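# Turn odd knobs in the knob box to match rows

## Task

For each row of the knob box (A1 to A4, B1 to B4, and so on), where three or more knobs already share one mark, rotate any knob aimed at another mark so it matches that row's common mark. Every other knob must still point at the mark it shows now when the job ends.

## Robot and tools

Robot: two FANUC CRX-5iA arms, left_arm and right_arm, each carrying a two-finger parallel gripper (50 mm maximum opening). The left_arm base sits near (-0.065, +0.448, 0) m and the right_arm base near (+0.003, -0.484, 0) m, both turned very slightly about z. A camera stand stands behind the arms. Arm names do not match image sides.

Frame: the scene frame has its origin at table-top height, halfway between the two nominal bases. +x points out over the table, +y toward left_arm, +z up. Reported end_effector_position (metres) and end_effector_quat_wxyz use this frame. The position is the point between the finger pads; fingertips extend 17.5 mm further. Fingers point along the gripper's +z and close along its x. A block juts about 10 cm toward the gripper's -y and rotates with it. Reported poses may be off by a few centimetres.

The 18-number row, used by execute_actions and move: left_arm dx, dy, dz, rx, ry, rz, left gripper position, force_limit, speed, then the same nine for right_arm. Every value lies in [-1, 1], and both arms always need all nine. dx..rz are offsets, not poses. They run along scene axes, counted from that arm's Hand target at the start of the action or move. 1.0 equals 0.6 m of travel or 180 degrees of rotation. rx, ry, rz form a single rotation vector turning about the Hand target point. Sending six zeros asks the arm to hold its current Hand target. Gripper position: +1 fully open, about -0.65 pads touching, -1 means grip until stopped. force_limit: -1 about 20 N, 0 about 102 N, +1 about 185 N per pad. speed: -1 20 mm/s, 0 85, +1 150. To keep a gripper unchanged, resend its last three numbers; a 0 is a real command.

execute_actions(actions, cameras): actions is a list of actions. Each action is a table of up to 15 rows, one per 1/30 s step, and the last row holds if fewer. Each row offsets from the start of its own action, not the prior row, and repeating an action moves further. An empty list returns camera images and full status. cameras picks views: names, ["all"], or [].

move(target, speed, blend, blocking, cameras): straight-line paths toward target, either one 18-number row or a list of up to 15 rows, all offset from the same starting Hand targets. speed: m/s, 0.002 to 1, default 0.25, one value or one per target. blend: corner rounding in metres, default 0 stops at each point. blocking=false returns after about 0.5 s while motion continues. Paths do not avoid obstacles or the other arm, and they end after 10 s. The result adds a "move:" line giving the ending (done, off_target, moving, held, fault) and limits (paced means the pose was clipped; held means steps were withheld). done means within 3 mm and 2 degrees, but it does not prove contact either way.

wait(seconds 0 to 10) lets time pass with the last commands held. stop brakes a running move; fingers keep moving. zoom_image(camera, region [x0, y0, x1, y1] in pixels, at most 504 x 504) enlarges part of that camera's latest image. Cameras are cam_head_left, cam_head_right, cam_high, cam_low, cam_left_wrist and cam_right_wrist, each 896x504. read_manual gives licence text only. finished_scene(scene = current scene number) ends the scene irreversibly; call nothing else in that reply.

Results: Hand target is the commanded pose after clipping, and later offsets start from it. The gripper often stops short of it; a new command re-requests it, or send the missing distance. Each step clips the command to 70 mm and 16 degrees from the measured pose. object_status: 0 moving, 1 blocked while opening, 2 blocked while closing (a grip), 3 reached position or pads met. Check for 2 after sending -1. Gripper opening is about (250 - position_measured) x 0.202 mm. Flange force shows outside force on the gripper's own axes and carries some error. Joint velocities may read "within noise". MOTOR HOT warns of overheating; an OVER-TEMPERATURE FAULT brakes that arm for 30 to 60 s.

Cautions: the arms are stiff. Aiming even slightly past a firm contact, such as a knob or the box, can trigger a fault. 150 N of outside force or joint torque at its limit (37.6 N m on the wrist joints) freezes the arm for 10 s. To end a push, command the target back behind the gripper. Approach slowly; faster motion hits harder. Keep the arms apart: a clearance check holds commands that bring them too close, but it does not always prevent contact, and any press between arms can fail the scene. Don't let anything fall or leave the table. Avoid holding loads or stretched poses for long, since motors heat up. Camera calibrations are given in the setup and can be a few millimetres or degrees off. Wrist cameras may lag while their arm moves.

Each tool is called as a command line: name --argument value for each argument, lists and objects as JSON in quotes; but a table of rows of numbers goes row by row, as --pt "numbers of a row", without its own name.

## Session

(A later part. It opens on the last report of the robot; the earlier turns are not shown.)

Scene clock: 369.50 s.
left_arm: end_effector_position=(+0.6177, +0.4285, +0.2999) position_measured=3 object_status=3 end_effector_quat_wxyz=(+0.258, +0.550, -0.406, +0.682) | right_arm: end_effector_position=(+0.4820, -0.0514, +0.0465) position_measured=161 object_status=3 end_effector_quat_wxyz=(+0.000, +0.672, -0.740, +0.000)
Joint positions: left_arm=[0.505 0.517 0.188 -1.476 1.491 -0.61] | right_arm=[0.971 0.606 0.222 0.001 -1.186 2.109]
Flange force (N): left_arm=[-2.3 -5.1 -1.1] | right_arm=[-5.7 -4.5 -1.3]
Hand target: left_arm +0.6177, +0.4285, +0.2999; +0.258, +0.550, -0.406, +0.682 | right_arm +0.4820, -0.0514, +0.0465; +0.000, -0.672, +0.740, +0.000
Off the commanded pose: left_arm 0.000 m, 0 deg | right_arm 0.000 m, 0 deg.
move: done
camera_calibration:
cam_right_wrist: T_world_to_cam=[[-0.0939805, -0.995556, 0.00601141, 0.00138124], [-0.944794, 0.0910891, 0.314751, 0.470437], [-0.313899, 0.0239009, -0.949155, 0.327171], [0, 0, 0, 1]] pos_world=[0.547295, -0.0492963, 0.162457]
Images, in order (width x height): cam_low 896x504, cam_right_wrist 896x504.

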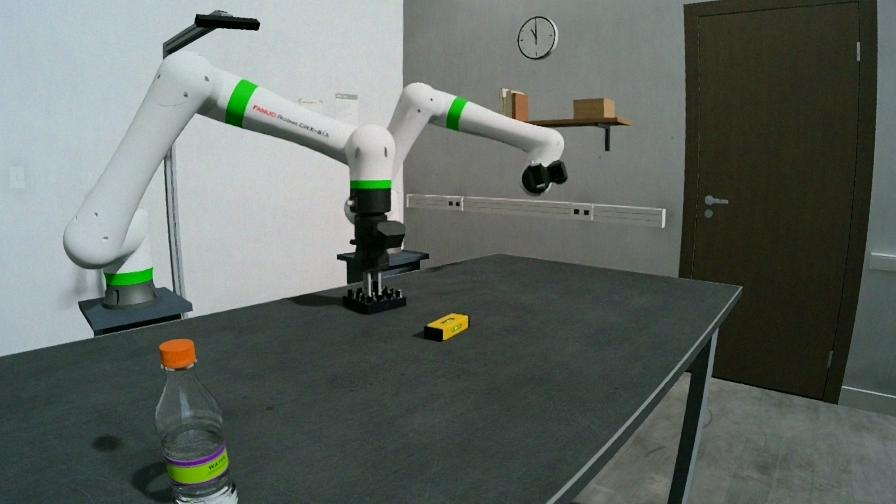

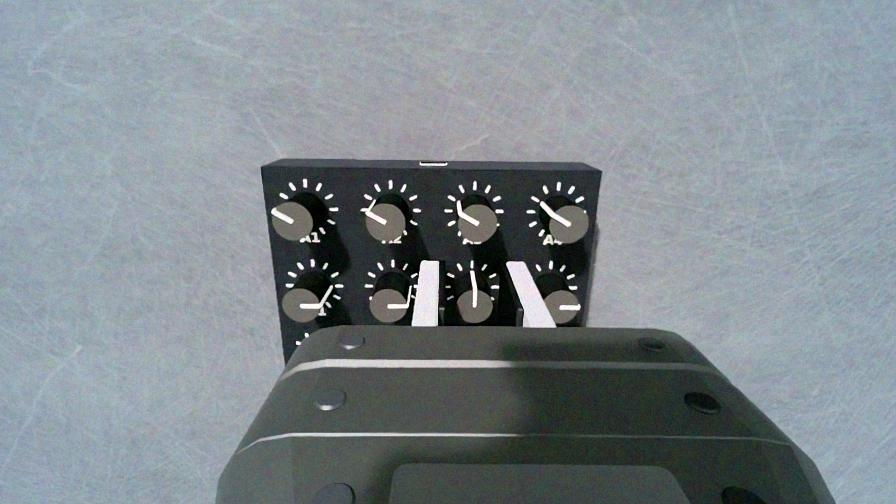

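execute_actions --actions '[[[0,0,0,0,0,0,1,1,1,0,0,0,0,0,0,-1,-1,-1]],[[0,0,0,0,0,0,1,1,1,0,0,0,0,0,0,-1,-1,-1]]]' --cameras '["cam_right_wrist"]'

zoom_image --camera "cam_right_wrist" --region '[390, 190, 560, 330]'

Scene clock: 377.00 s.
left_arm: end_effector_position=(+0.6177, +0.4285, +0.2999) position_measured=3 object_status=3 end_effector_quat_wxyz=(+0.258, +0.550, -0.406, +0.682) | right_arm: end_effector_position=(+0.4820, -0.0514, +0.0465) position_measured=196 object_status=2 end_effector_quat_wxyz=(+0.000, +0.672, -0.740, +0.000)
Joint positions: left_arm=[0.505 0.517 0.188 -1.476 1.491 -0.61] | right_arm=[0.971 0.606 0.222 0.001 -1.186 2.109]
Flange force (N): left_arm=[-2.4 -4.6 -1.8] | right_arm=[-2.8 -4.1 -1.6]
Flange force at the end of the 1st action (N): left_arm=[-2.3 -3.8 -1.7] | right_arm=[-3.9 -4.1 -1.9]
Hand target: left_arm +0.6177, +0.4285, +0.2999; +0.258, +0.550, -0.406, +0.682 | right_arm +0.4820, -0.0514, +0.0465; +0.000, -0.672, +0.740, +0.000
Off the commanded pose: left_arm 0.000 m, 0 deg | right_arm 0.000 m, 0 deg.
camera_calibration:
cam_right_wrist: T_world_to_cam=[[-0.0939805, -0.995556, 0.00601141, 0.00138124], [-0.944794, 0.0910891, 0.314751, 0.470437], [-0.313899, 0.0239009, -0.949155, 0.327171], [0, 0, 0, 1]] pos_world=[0.547295, -0.0492963, 0.162457]
Images, in order (width x height): cam_right_wrist 896x504.

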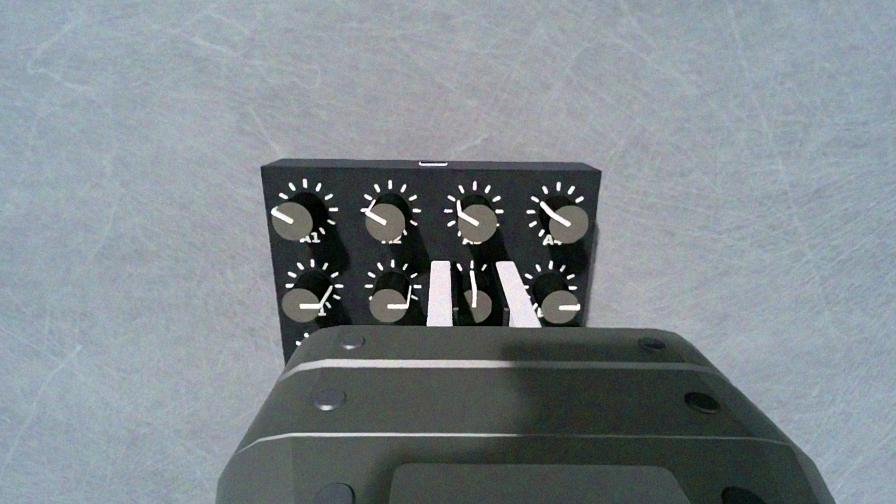

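Scaled by 2.965 from the camera's 896x504 image, which has a finer 1280x720 frame.

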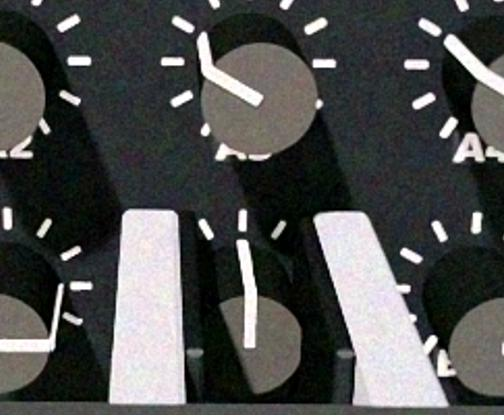

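move --pt "0 0 0 0 0 0 1 1 1 0 0 0 0 0 -0.5 -1 -1 -1" --speed 0.25 --cameras '["cam_right_wrist"]'

zoom_image --camera "cam_right_wrist" --region '[390, 190, 560, 330]'

Scene clock: 384.47 s.
left_arm: end_effector_position=(+0.6177, +0.4285, +0.2999) position_measured=3 object_status=3 end_effector_quat_wxyz=(+0.258, +0.550, -0.406, +0.682) | right_arm: end_effector_position=(+0.4821, -0.0514, +0.0465) position_measured=197 object_status=2 end_effector_quat_wxyz=(+0.000, +0.048, +0.999, +0.000)
Joint positions: left_arm=[0.505 0.517 0.188 -1.476 1.491 -0.61] | right_arm=[0.97 0.607 0.223 0 -1.188 0.538]
Flange force (N): left_arm=[-2.7 -4.7 -1.2] | right_arm=[-5.0 6.0 0.1]
Hand target: left_arm +0.6177, +0.4285, +0.2999; +0.258, +0.550, -0.406, +0.682 | right_arm +0.4820, -0.0514, +0.0465; +0.000, +0.048, +0.999, +0.000
Off the commanded pose: left_arm 0.000 m, 0 deg | right_arm 0.000 m, 0 deg.
move: done
camera_calibration:
cam_right_wrist: T_world_to_cam=[[-0.995558, 0.0939492, 0.00610459, 0.492024], [0.0910896, 0.944807, 0.314711, 0.0149894], [0.0237992, 0.313869, -0.949168, 0.179398], [0, 0, 0, 1]] pos_world=[0.484204, -0.116695, 0.162557]
Images, in order (width x height): cam_right_wrist 896x504.

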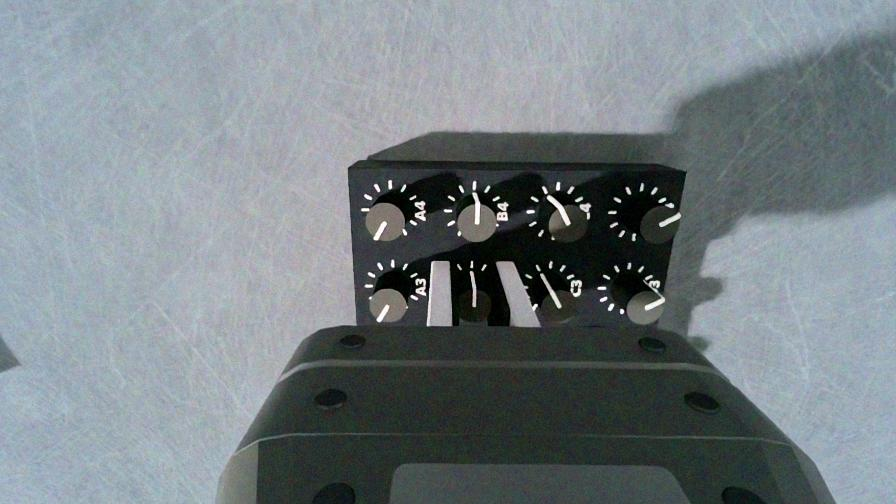

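Scaled by 2.965 from the camera's 896x504 image, which has a finer 1280x720 frame.

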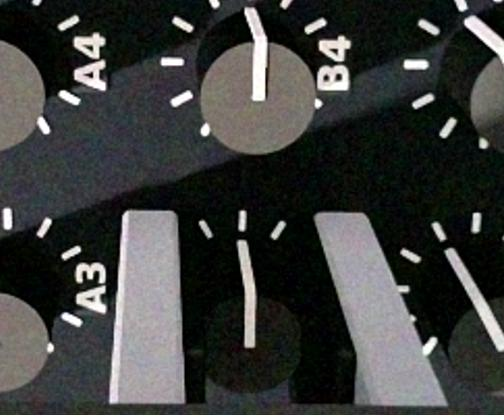

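move --pt "0 0 0 0 0 0 1 1 1 0 0 0 0 0 0 -0.056 -1 -0.5" --pt "0 0 0 0 0 0 1 1 1 0 0 0.0833 0 0 0 -0.056 -1 -0.5" --speed 0.1 --cameras '["cam_right_wrist"]'

zoom_image --camera "cam_right_wrist" --region '[390, 180, 560, 330]'

Scene clock: 392.70 s.
left_arm: end_effector_position=(+0.6177, +0.4285, +0.2999) position_measured=3 object_status=3 end_effector_quat_wxyz=(+0.258, +0.550, -0.406, +0.682) | right_arm: end_effector_position=(+0.4821, -0.0514, +0.0966) position_measured=161 object_status=3 end_effector_quat_wxyz=(+0.000, +0.048, +0.999, +0.000)
Joint positions: left_arm=[0.505 0.517 0.188 -1.476 1.491 -0.61] | right_arm=[0.97 0.565 0.282 0 -1.288 0.538]
Flange force (N): left_arm=[-2.8 -5.5 -1.4] | right_arm=[-4.5 5.6 -1.8]
Hand target: left_arm +0.6177, +0.4285, +0.2999; +0.258, +0.550, -0.406, +0.682 | right_arm +0.4820, -0.0514, +0.0965; +0.000, +0.048, +0.999, +0.000
Off the commanded pose: left_arm 0.000 m, 0 deg | right_arm 0.000 m, 0 deg.
move: done
camera_calibration:
cam_right_wrist: T_world_to_cam=[[-0.995562, 0.093919, 0.00588486, 0.491665], [0.0909908, 0.9448, 0.31476, -0.000700364], [0.024002, 0.313899, -0.949153, 0.22676], [0, 0, 0, 1]] pos_world=[0.484104, -0.116695, 0.212557]
Images, in order (width x height): cam_right_wrist 896x504.

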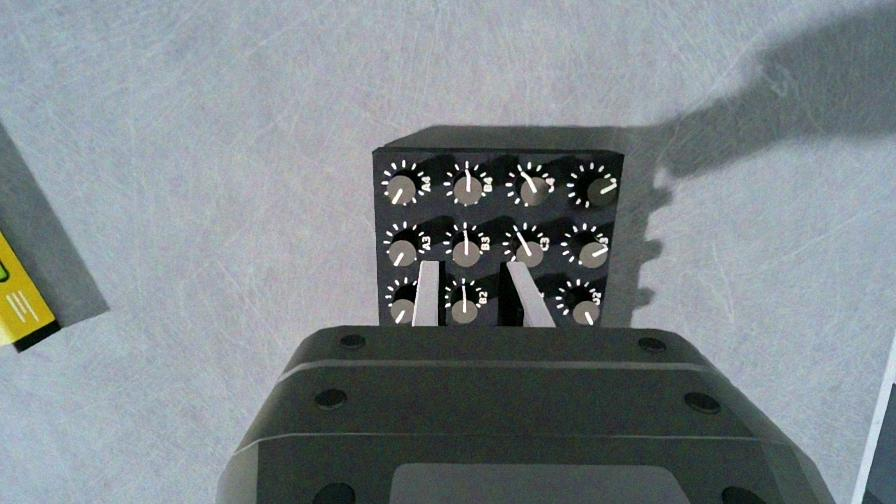

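Scaled by 2.965 from the camera's 896x504 image, which has a finer 1280x720 frame.

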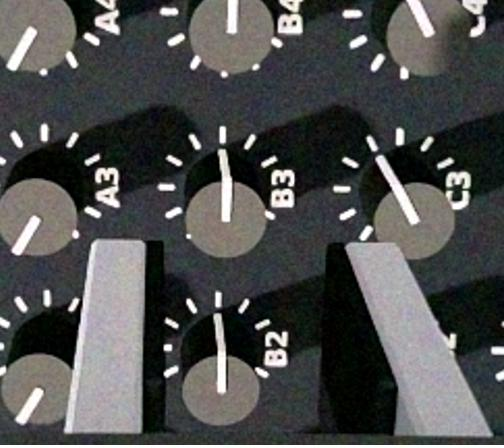

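move --pt "0 0 0 0 0 0 1 1 1 -0.0853 0.0535 -0.0275 0 0 0.5 -0.056 -1 -0.5" --speed 0.3 --cameras '["cam_right_wrist"]'

zoom_image --camera "cam_right_wrist" --region '[390, 190, 560, 330]'

Scene clock: 406.77 s.
left_arm: end_effector_position=(+0.6177, +0.4285, +0.2999) position_measured=3 object_status=3 end_effector_quat_wxyz=(+0.258, +0.550, -0.406, +0.682) | right_arm: end_effector_position=(+0.4308, -0.0193, +0.0799) position_measured=161 object_status=3 end_effector_quat_wxyz=(+0.000, +0.672, -0.740, +0.000)
Joint positions: left_arm=[0.505 0.517 0.188 -1.476 1.491 -0.61] | right_arm=[1.067 0.543 0.208 0.001 -1.235 2.012]
Flange force (N): left_arm=[-2.7 -5.5 -1.7] | right_arm=[-5.4 -3.2 -1.9]
Hand target: left_arm +0.6177, +0.4285, +0.2999; +0.258, +0.550, -0.406, +0.682 | right_arm +0.4309, -0.0193, +0.0800; +0.000, -0.672, +0.740, +0.000
Off the commanded pose: left_arm 0.000 m, 0 deg | right_arm 0.000 m, 0 deg.
move: done
camera_calibration:
cam_right_wrist: T_world_to_cam=[[-0.0938543, -0.995567, 0.00607313, 0.028251], [-0.944806, 0.0909889, 0.314743, 0.408602], [-0.313901, 0.0238021, -0.949157, 0.342128], [0, 0, 0, 1]] pos_world=[0.496095, -0.0171958, 0.195957]
Images, in order (width x height): cam_right_wrist 896x504.

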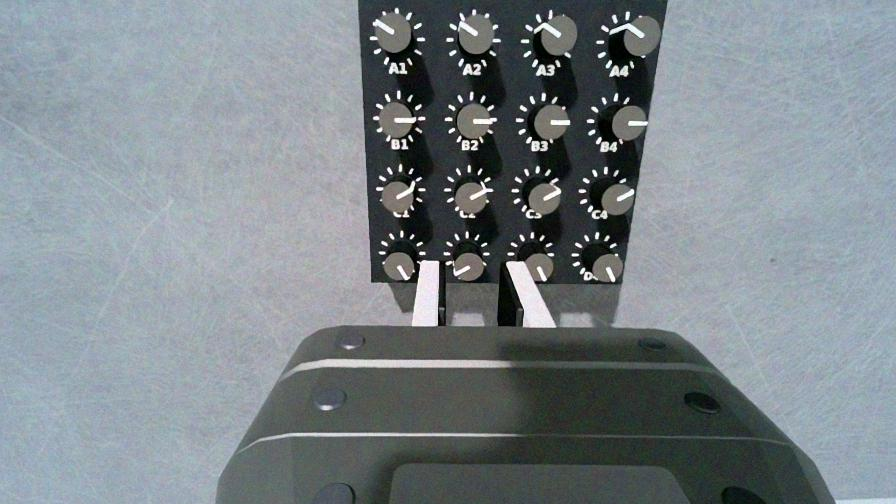

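Scaled by 2.965 from the camera's 896x504 image, which has a finer 1280x720 frame.

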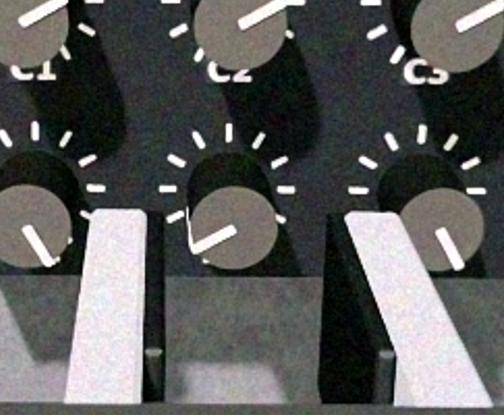

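move --pt "0 0 0 0 0 0 1 1 1 0.0002 -0.0004 -0.0558 0 0 0 -0.056 -1 -0.5" --pt "0 0 0 0 0 0 1 1 1 0.0002 -0.0004 -0.0558 0 0 0 -1 -1 -0.5" --pt "0 0 0 0 0 0 1 1 1 0.0002 -0.0004 -0.0558 0 0 -0.75 -1 -1 -0.5" --pt "0 0 0 0 0 0 1 1 1 0.0002 -0.0004 -0.0558 0 0 0.5 -1 -1 -0.5" --pt "0 0 0 0 0 0 1 1 1 0.0002 -0.0004 -0.0558 0 0 0.5 -0.056 -1 -0.5" --pt "0 0 0 0 0 0 1 1 1 0.0002 -0.0004 0.075 0 0 0.5 -0.056 -1 -0.5" --speed '[0.1, 0.1, 0.6, 0.6, 0.1, 0.15]' --cameras '["cam_right_wrist"]'

zoom_image --camera "cam_right_wrist" --region '[360, 70, 600, 310]'

Scene clock: 468.13 s.
left_arm: end_effector_position=(+0.6177, +0.4285, +0.2999) position_measured=3 object_status=3 end_effector_quat_wxyz=(+0.258, +0.550, -0.406, +0.682) | right_arm: end_effector_position=(+0.4310, -0.0196, +0.1251) position_measured=161 object_status=3 end_effector_quat_wxyz=(+0.000, +0.999, -0.048, +0.000)
Joint positions: left_arm=[0.505 0.517 0.188 -1.476 1.491 -0.61] | right_arm=[1.067 0.51 0.268 0 -1.328 -2.699]
Flange force (N): left_arm=[-2.3 -4.7 -1.2] | right_arm=[3.5 -5.6 -1.4]
Hand target: left_arm +0.6177, +0.4285, +0.2999; +0.258, +0.550, -0.406, +0.682 | right_arm +0.4310, -0.0196, +0.1250; +0.000, +0.999, -0.048, +0.000
Off the commanded pose: left_arm 0.000 m, 0 deg | right_arm 0.000 m, 0 deg.
move: done
camera_calibration:
cam_right_wrist: T_world_to_cam=[[0.995552, -0.0940086, 0.006211, -0.424191], [-0.091184, -0.94486, 0.314523, 0.00643402], [-0.0236993, -0.31369, -0.94923, 0.253413], [0, 0, 0, 1]] pos_world=[0.428897, 0.0456949, 0.241158]
Images, in order (width x height): cam_right_wrist 896x504.

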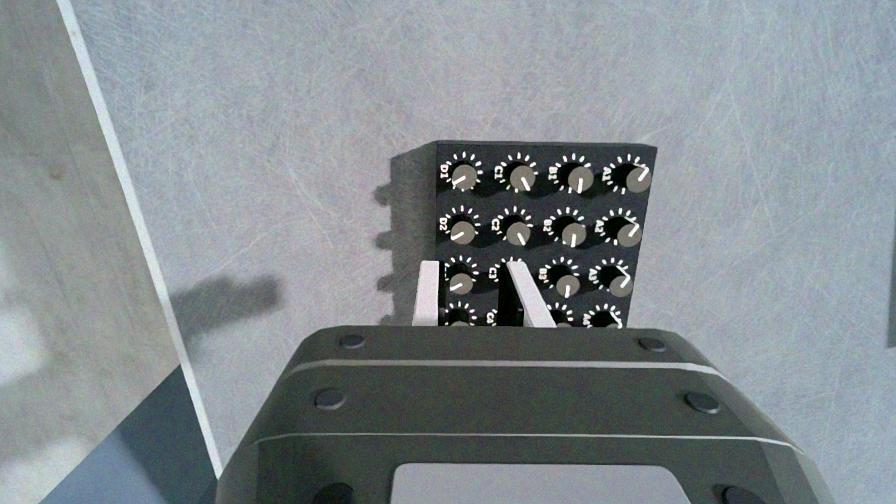

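Scaled by 2.100 from the camera's 896x504 image, which has a finer 1280x720 frame.

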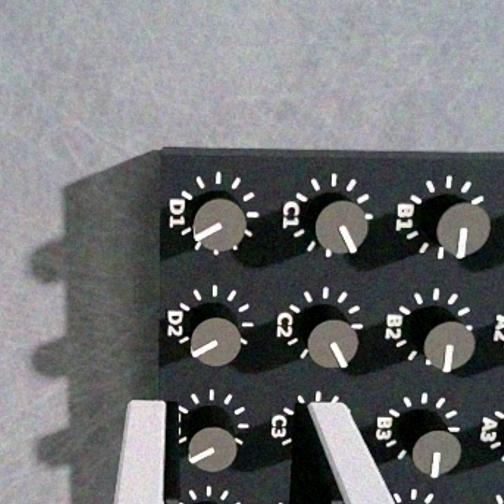

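move --pt "0 0 0 0 0 0 1 1 1 -0.0025 -0.022 0.0167 0 0 0.75 -0.056 -1 -0.5" --pt "0 0 0 0 0 0 1 1 1 -0.0025 -0.022 0.0167 0 0 -0.5 -0.056 -1 -0.5" --speed 0.6 --cameras '["cam_right_wrist", "cam_high"]'

zoom_image --camera "cam_right_wrist" --region '[340, 10, 480, 150]'

zoom_image --camera "cam_right_wrist" --region '[460, 10, 600, 150]'

zoom_image --camera "cam_right_wrist" --region '[340, 120, 480, 260]'

zoom_image --camera "cam_right_wrist" --region '[460, 120, 600, 260]'

Scene clock: 508.90 s.
left_arm: end_effector_position=(+0.6177, +0.4285, +0.2999) position_measured=3 object_status=3 end_effector_quat_wxyz=(+0.258, +0.550, -0.406, +0.682) | right_arm: end_effector_position=(+0.4295, -0.0328, +0.1350) position_measured=161 object_status=3 end_effector_quat_wxyz=(+0.000, +0.672, -0.740, +0.000)
Joint positions: left_arm=[0.505 0.517 0.188 -1.476 1.491 -0.61] | right_arm=[1.058 0.478 0.245 0.001 -1.337 2.022]
Flange force (N): left_arm=[-2.7 -4.7 -1.5] | right_arm=[-4.3 -2.9 -2.5]
Hand target: left_arm +0.6177, +0.4285, +0.2999; +0.258, +0.550, -0.406, +0.682 | right_arm +0.4295, -0.0328, +0.1350; +0.000, -0.672, +0.740, +0.000
Off the commanded pose: left_arm 0.000 m, 0 deg | right_arm 0.000 m, 0 deg.
move: done
camera_calibration:
cam_right_wrist: T_world_to_cam=[[-0.0939805, -0.995556, 0.00601141, 0.014432], [-0.944794, 0.0910891, 0.314751, 0.391254], [-0.313899, 0.0239009, -0.949155, 0.394342], [0, 0, 0, 1]] pos_world=[0.494795, -0.0306963, 0.251057]
Images, in order (width x height): cam_high 896x504, cam_right_wrist 896x504.

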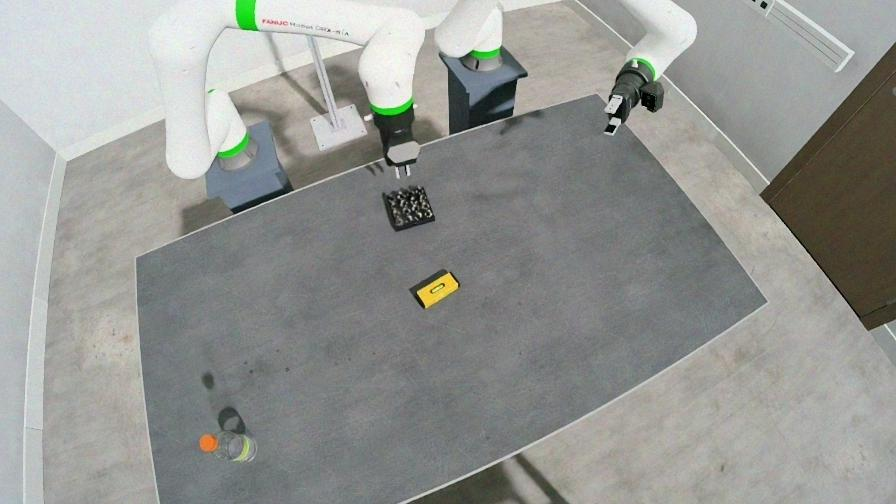

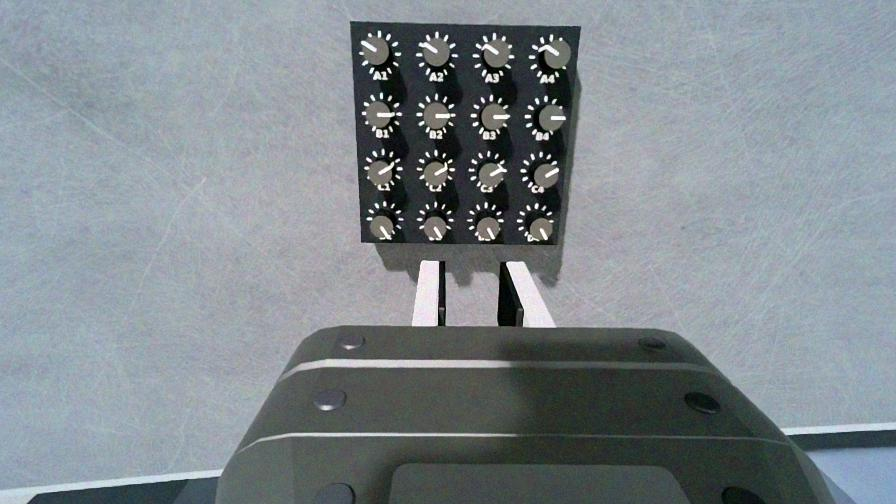

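Scaled by 3.600 from the camera's 896x504 image, which has a finer 1280x720 frame.

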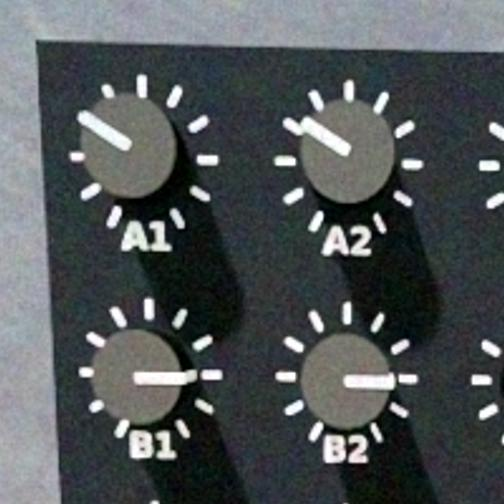

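Scaled by 3.600 from the camera's 896x504 image, which has a finer 1280x720 frame.

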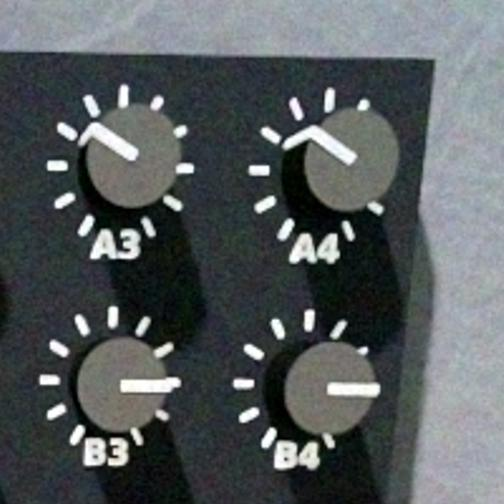

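Scaled by 3.600 from the camera's 896x504 image, which has a finer 1280x720 frame.

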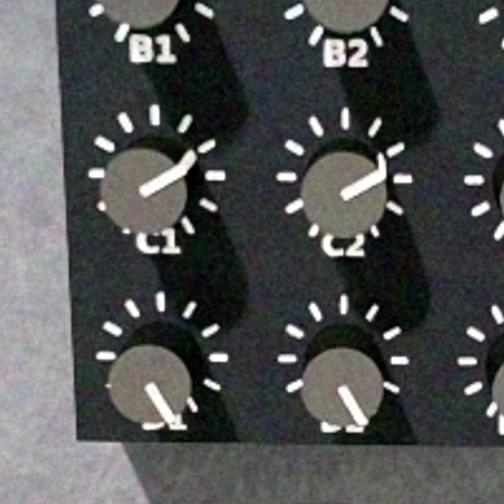

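Scaled by 3.600 from the camera's 896x504 image, which has a finer 1280x720 frame.

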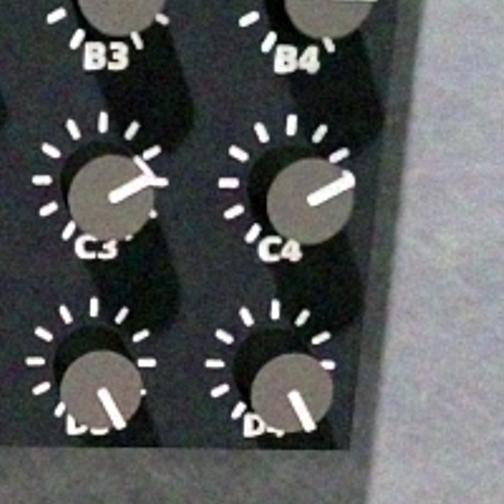

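move --pt "0 0 0 0 0 0 1 1 1 -0.05 -0.70 0.1917 0 0 0 -0.056 -1 -0.5" --speed 0.3 --cameras '["cam_high", "cam_low"]'

zoom_image --camera "cam_high" --region '[375, 170, 445, 240]'

zoom_image --camera "cam_low" --region '[330, 270, 420, 330]'

Scene clock: 645.87 s.
left_arm: end_effector_position=(+0.6177, +0.4285, +0.2999) position_measured=3 object_status=3 end_effector_quat_wxyz=(+0.258, +0.550, -0.406, +0.682) | right_arm: end_effector_position=(+0.3995, -0.4527, +0.2500) position_measured=161 object_status=3 end_effector_quat_wxyz=(+0.000, +0.672, -0.740, +0.000)
Joint positions: left_arm=[0.505 0.517 0.188 -1.476 1.491 -0.61] | right_arm=[0.445 -0.13 -0.193 0 -1.507 2.635]
Flange force (N): left_arm=[-2.1 -5.2 -1.7] | right_arm=[-1.7 -0.2 -3.4]
Hand target: left_arm +0.6177, +0.4285, +0.2999; +0.258, +0.550, -0.406, +0.682 | right_arm +0.3995, -0.4528, +0.2500; +0.000, -0.672, +0.740, +0.000
Off the commanded pose: left_arm 0.000 m, 0 deg | right_arm 0.000 m, 0 deg.
move: done
Images, in order (width x height): cam_high 896x504, cam_low 896x504.

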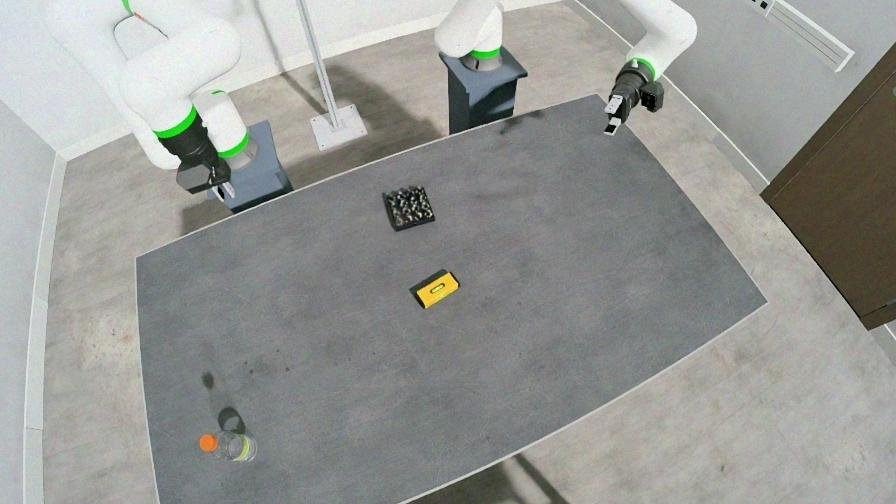

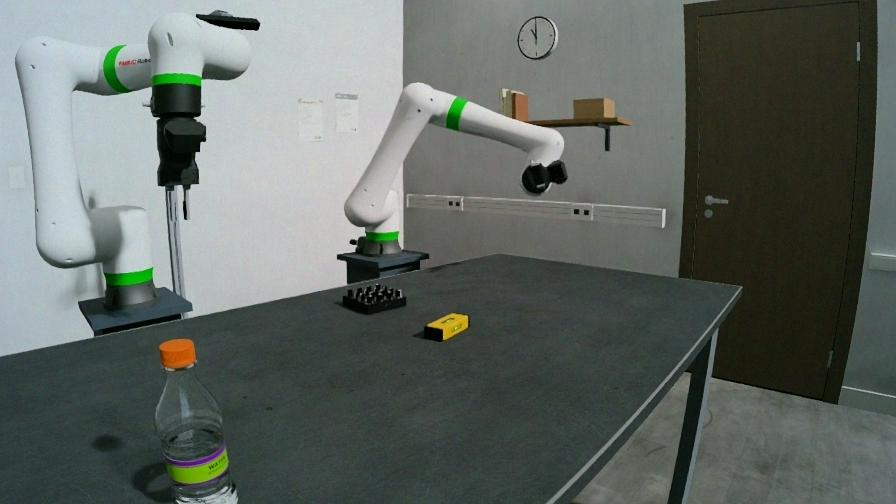

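Scaled by 7.200 from the camera's 896x504 image, which has a finer 1280x720 frame.

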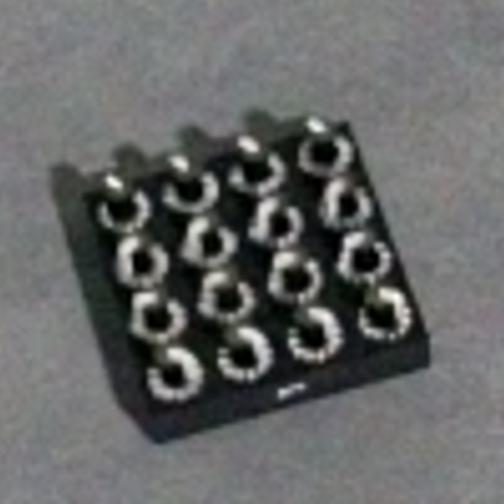

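Scaled by 5.600 from the camera's 896x504 image, which has a finer 1280x720 frame.

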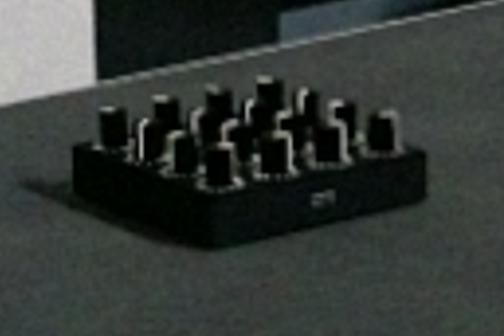

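move --pt "-0.3128 -0.7692 -0.0833 0.4864 0.1919 -0.0962 -0.056 -1 -0.5 0 0 0 0 0 0 -0.056 -1 -0.5" --speed 0.25 --cameras '["cam_left_wrist", "cam_high"]'

Scene clock: 660.73 s.
left_arm: end_effector_position=(+0.4300, -0.0330, +0.2500) position_measured=161 object_status=3 end_effector_quat_wxyz=(+0.000, +0.673, -0.740, +0.000) | right_arm: end_effector_position=(+0.3995, -0.4528, +0.2500) position_measured=161 object_status=3 end_effector_quat_wxyz=(+0.000, +0.672, -0.740, +0.000)
Joint positions: left_arm=[-0.921 0.662 0.792 -3.141 1.701 0.865] | right_arm=[0.445 -0.13 -0.193 0 -1.507 2.635]
Flange force (N): left_arm=[6.8 -10.5 -4.0] | right_arm=[-1.2 -1.5 -3.4]
Hand target: left_arm +0.4300, -0.0330, +0.2500; +0.000, -0.673, +0.740, +0.000 | right_arm +0.3995, -0.4528, +0.2500; +0.000, -0.672, +0.740, +0.000
Off the commanded pose: left_arm 0.000 m, 0 deg | right_arm 0.000 m, 0 deg.
move: done
camera_calibration:
cam_left_wrist: T_world_to_cam=[[-0.0925326, -0.995705, -0.00294802, 0.0187624], [-0.940851, 0.086465, 0.327601, 0.347593], [-0.325939, 0.0330874, -0.944812, 0.511203], [0, 0, 0, 1]] pos_world=[0.495391, -0.0282873, 0.369174]
Images, in order (width x height): cam_high 896x504, cam_left_wrist 896x504.

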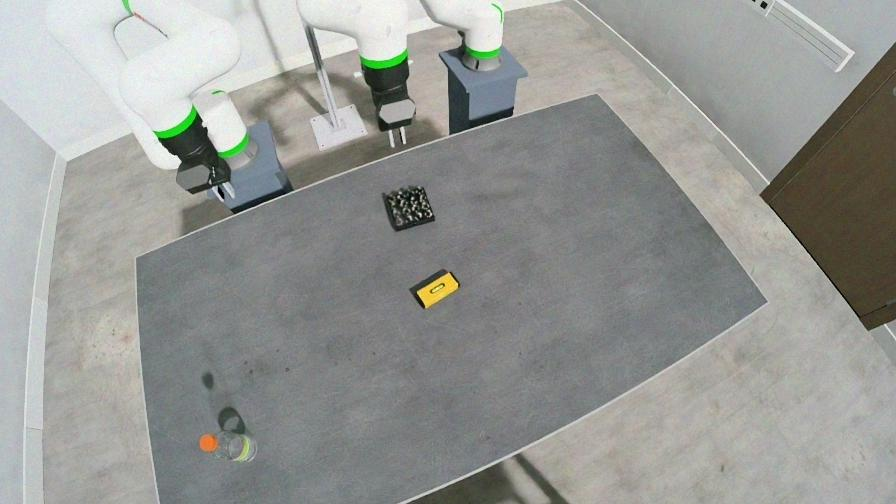

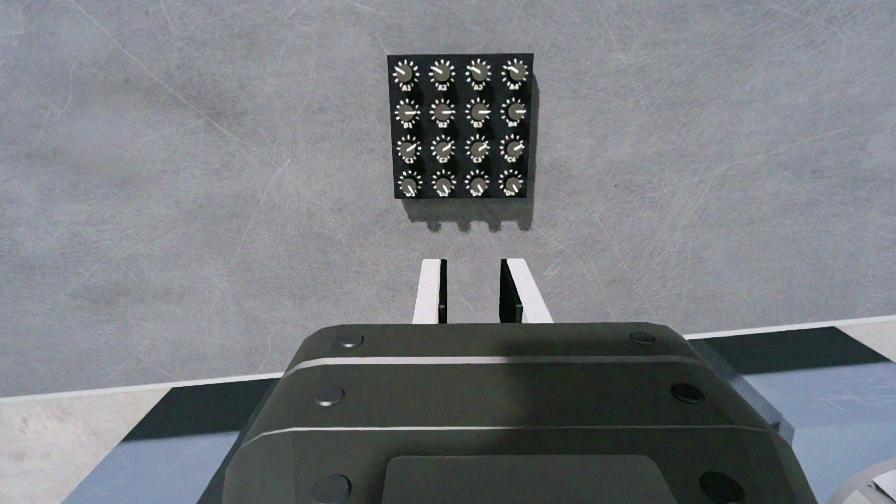

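move --pt "0 0 -0.1917 0 0 0 -0.056 -1 -0.5 0 0 0 0 0 0 -0.056 -1 -0.5" --speed 0.15 --cameras '["cam_left_wrist"]'

zoom_image --camera "cam_left_wrist" --region '[340, 0, 480, 140]'

zoom_image --camera "cam_left_wrist" --region '[460, 0, 600, 140]'

zoom_image --camera "cam_left_wrist" --region '[340, 120, 480, 260]'

zoom_image --camera "cam_left_wrist" --region '[460, 120, 600, 260]'

zoom_image --camera "cam_left_wrist" --region '[400, 240, 540, 340]'

Scene clock: 666.63 s.
left_arm: end_effector_position=(+0.4300, -0.0330, +0.1349) position_measured=161 object_status=3 end_effector_quat_wxyz=(+0.000, +0.673, -0.740, +0.000) | right_arm: end_effector_position=(+0.3995, -0.4528, +0.2500) position_measured=161 object_status=3 end_effector_quat_wxyz=(+0.000, +0.672, -0.740, +0.000)
Joint positions: left_arm=[-0.921 0.663 0.526 -3.141 1.434 0.865] | right_arm=[0.445 -0.13 -0.193 0 -1.507 2.635]
Flange force (N): left_arm=[4.5 -7.4 -0.4] | right_arm=[-1.1 -2.1 -3.1]
Hand target: left_arm +0.4300, -0.0330, +0.1349; +0.000, -0.673, +0.740, +0.000 | right_arm +0.3995, -0.4528, +0.2500; +0.000, -0.672, +0.740, +0.000
Off the commanded pose: left_arm 0.000 m, 0 deg | right_arm 0.000 m, 0 deg.
move: done
camera_calibration:
cam_left_wrist: T_world_to_cam=[[-0.0927194, -0.995688, -0.00288171, 0.0184989], [-0.940833, 0.086663, 0.327602, 0.385264], [-0.32594, 0.0330863, -0.944811, 0.40255], [0, 0, 0, 1]] pos_world=[0.495392, -0.0282879, 0.254174]
Images, in order (width x height): cam_left_wrist 896x504.

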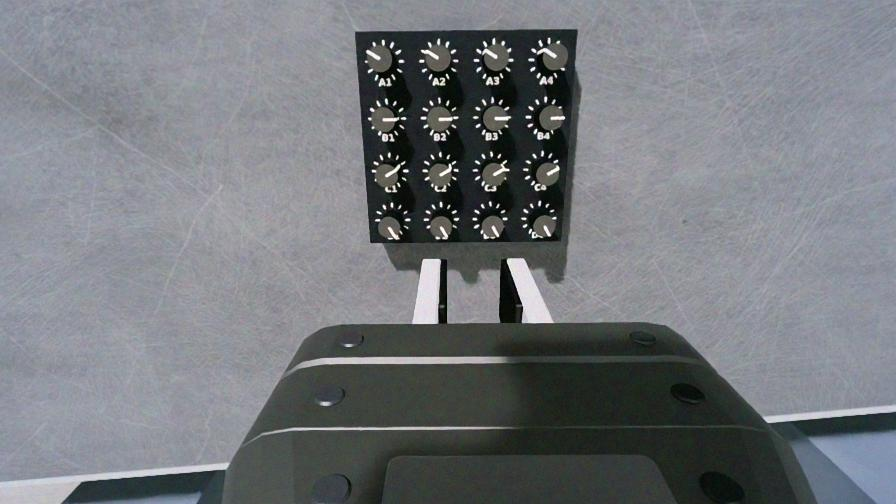

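Scaled by 3.600 from the camera's 896x504 image, which has a finer 1280x720 frame.

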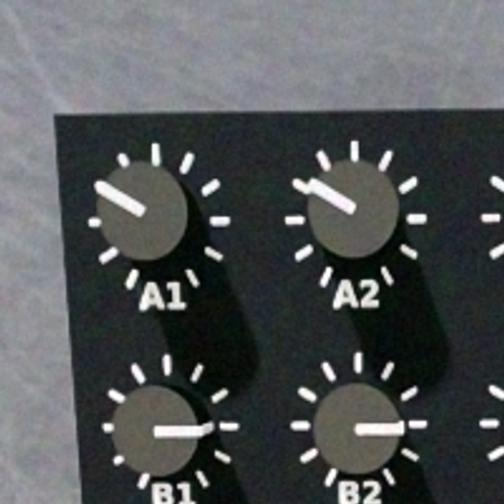

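Scaled by 3.600 from the camera's 896x504 image, which has a finer 1280x720 frame.

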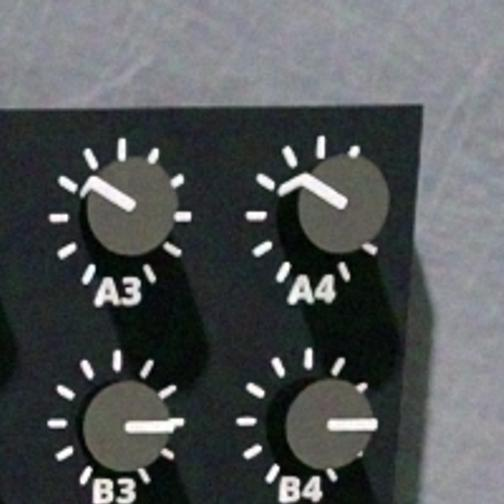

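Scaled by 3.600 from the camera's 896x504 image, which has a finer 1280x720 frame.

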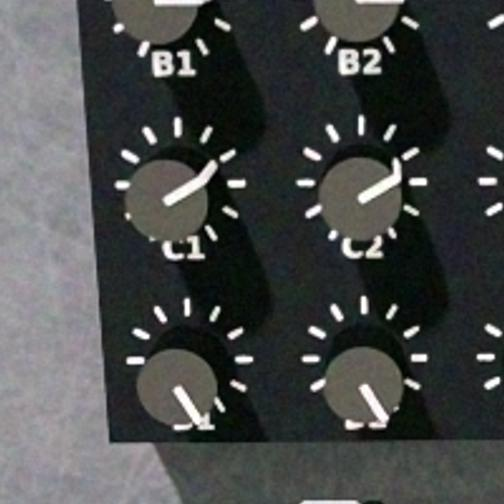

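Scaled by 3.600 from the camera's 896x504 image, which has a finer 1280x720 frame.

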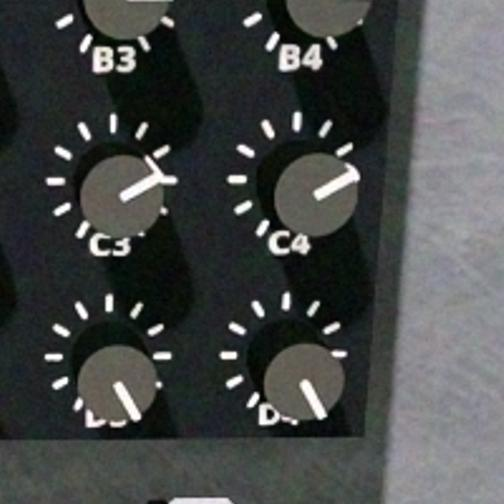

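Scaled by 3.600 from the camera's 896x504 image, which has a finer 1280x720 frame.

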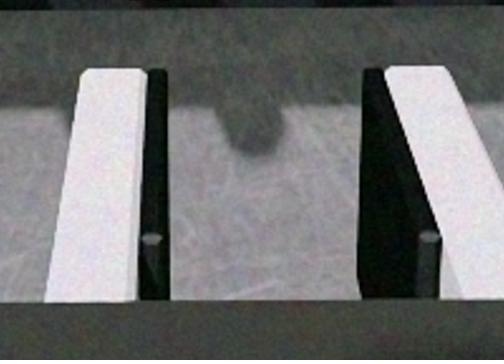

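move --pt "0.0007 0.0225 -0.0915 0 0 0 -0.056 -1 -0.5 0 0 0 0 0 0 -0.056 -1 -0.5" --speed 0.1 --cameras '["cam_left_wrist"]'

zoom_image --camera "cam_left_wrist" --region '[390, 190, 560, 330]'

move --pt "0 0 0 0 0 -0.5 -0.056 -1 -0.5 0 0 0 0 0 0 -0.056 -1 -0.5" --speed 0.4 --cameras '["cam_left_wrist"]'

zoom_image --camera "cam_left_wrist" --region '[390, 190, 560, 330]'

move --pt "0 0 0 0 0 -0.5 -0.056 -1 -0.5 0 0 0 0 0 0 -0.056 -1 -0.5" --speed 0.4 --cameras '["cam_left_wrist"]'

zoom_image --camera "cam_left_wrist" --region '[390, 190, 560, 330]'

Scene clock: 697.13 s.
left_arm: end_effector_position=(+0.4304, -0.0195, +0.0800) position_measured=161 object_status=3 end_effector_quat_wxyz=(+0.000, +0.673, -0.740, +0.000) | right_arm: end_effector_position=(+0.3995, -0.4528, +0.2500) position_measured=161 object_status=3 end_effector_quat_wxyz=(+0.000, +0.672, -0.740, +0.000)
Joint positions: left_arm=[-0.909 0.668 0.404 -3.141 1.307 0.853] | right_arm=[0.445 -0.13 -0.193 0 -1.507 2.635]
Flange force (N): left_arm=[4.5 -7.2 0.1] | right_arm=[-1.5 -3.1 -3.5]
Hand target: left_arm +0.4304, -0.0195, +0.0800; +0.000, -0.673, +0.740, +0.000 | right_arm +0.3995, -0.4528, +0.2500; +0.000, -0.672, +0.740, +0.000
Off the commanded pose: left_arm 0.000 m, 0 deg | right_arm 0.000 m, 0 deg.
move: done
camera_calibration:
cam_left_wrist: T_world_to_cam=[[-0.0925997, -0.995699, -0.00280927, 0.0317458], [-0.940803, 0.0865697, 0.327714, 0.40245], [-0.326061, 0.0329891, -0.944773, 0.35032], [0, 0, 0, 1]] pos_world=[0.495791, -0.0147874, 0.199173]
Images, in order (width x height): cam_left_wrist 896x504.

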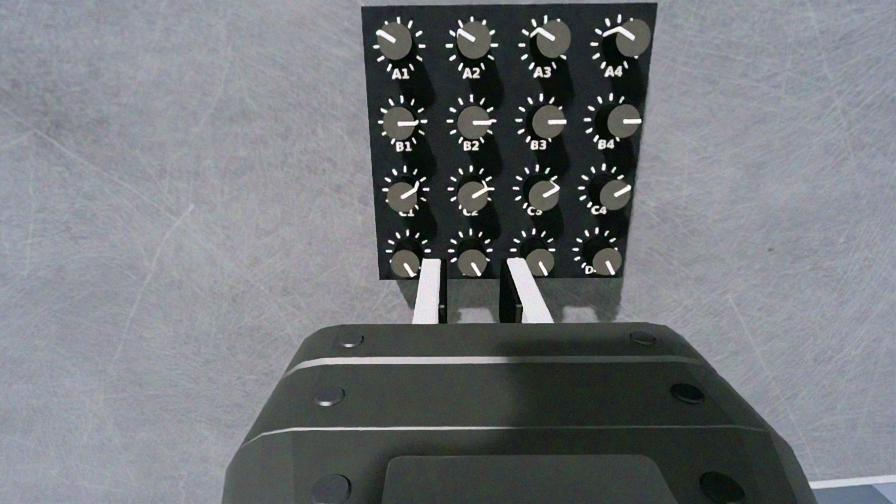

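Scaled by 2.965 from the camera's 896x504 image, which has a finer 1280x720 frame.

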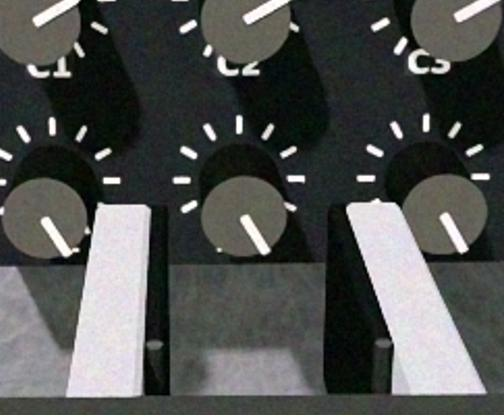

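Scene clock: 699.57 s.
left_arm: end_effector_position=(+0.4304, -0.0195, +0.0800) position_measured=161 object_status=3 end_effector_quat_wxyz=(+0.000, +0.048, +0.999, +0.000) | right_arm: end_effector_position=(+0.3995, -0.4528, +0.2500) position_measured=161 object_status=3 end_effector_quat_wxyz=(+0.000, +0.672, -0.740, +0.000)
Joint positions: left_arm=[-0.909 0.669 0.405 -3.141 1.308 -0.718] | right_arm=[0.445 -0.13 -0.193 0 -1.507 2.635]
Flange force (N): left_arm=[-8.1 -5.1 0.2] | right_arm=[-0.9 -2.3 -3.0]
Hand target: left_arm +0.4304, -0.0195, +0.0800; +0.000, +0.048, +0.999, +0.000 | right_arm +0.3995, -0.4528, +0.2500; +0.000, -0.672, +0.740, +0.000
Off the commanded pose: left_arm 0.000 m, 0 deg | right_arm 0.000 m, 0 deg.
move: done
camera_calibration:
cam_left_wrist: T_world_to_cam=[[-0.995697, 0.0926261, -0.0029154, 0.441684], [0.0865628, 0.940831, 0.327633, -0.0230849], [0.0330903, 0.325971, -0.944801, 0.201548], [0, 0, 0, 1]] pos_world=[0.435112, -0.0848913, 0.199274]
Images, in order (width x height): cam_left_wrist 896x504.

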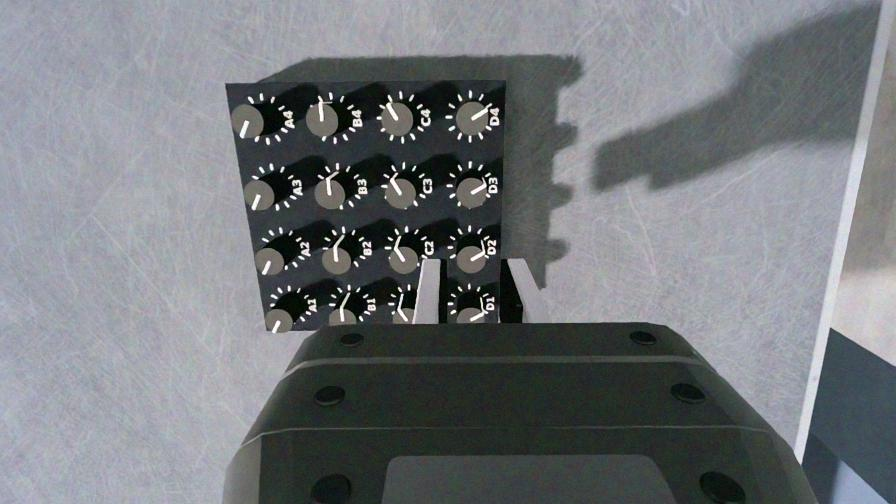

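Scaled by 2.965 from the camera's 896x504 image, which has a finer 1280x720 frame.

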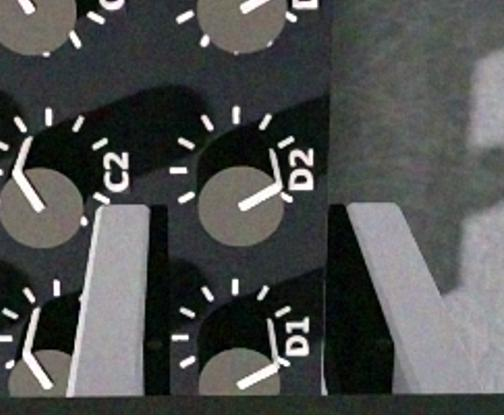

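Scene clock: 702.00 s.
left_arm: end_effector_position=(+0.4304, -0.0195, +0.0800) position_measured=161 object_status=3 end_effector_quat_wxyz=(+0.000, +0.740, +0.673, +0.000) | right_arm: end_effector_position=(+0.3995, -0.4528, +0.2500) position_measured=161 object_status=3 end_effector_quat_wxyz=(+0.000, +0.672, -0.740, +0.000)
Joint positions: left_arm=[-0.91 0.668 0.404 -3.142 1.307 -2.288] | right_arm=[0.445 -0.13 -0.193 0 -1.507 2.635]
Flange force (N): left_arm=[-4.1 7.0 0.1] | right_arm=[-1.9 -2.2 -3.4]
Hand target: left_arm +0.4304, -0.0195, +0.0800; +0.000, +0.740, +0.673, +0.000 | right_arm +0.3995, -0.4528, +0.2500; +0.000, -0.672, +0.740, +0.000
Off the commanded pose: left_arm 0.000 m, 0 deg | right_arm 0.000 m, 0 deg.
move: done
camera_calibration:
cam_left_wrist: T_world_to_cam=[[0.0926261, 0.995697, -0.0029154, -0.00912013], [0.940831, -0.0865628, 0.327633, -0.410796], [0.325971, -0.0330903, -0.944801, 0.0684908], [0, 0, 0, 1]] pos_world=[0.365009, -0.0242124, 0.199274]
Images, in order (width x height): cam_left_wrist 896x504.

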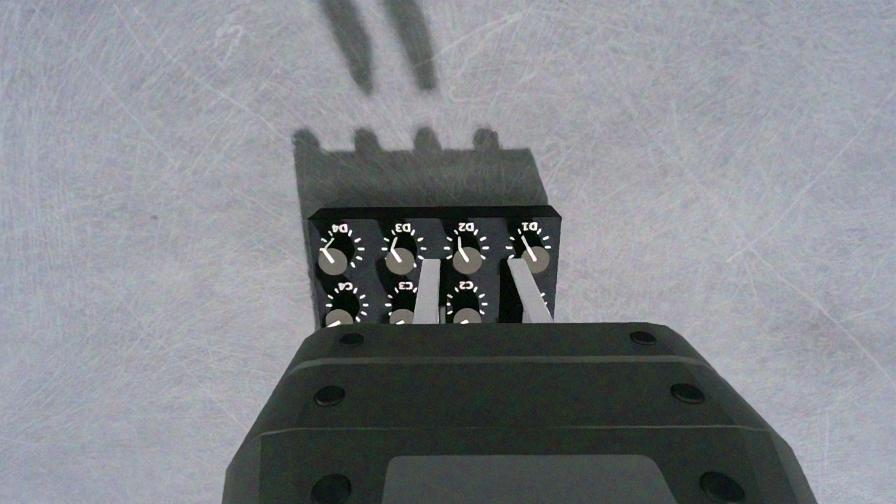

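Scaled by 2.965 from the camera's 896x504 image, which has a finer 1280x720 frame.

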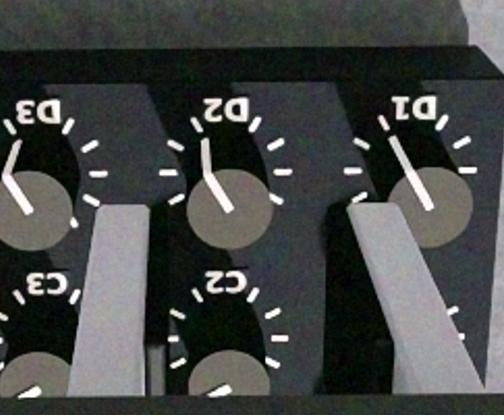

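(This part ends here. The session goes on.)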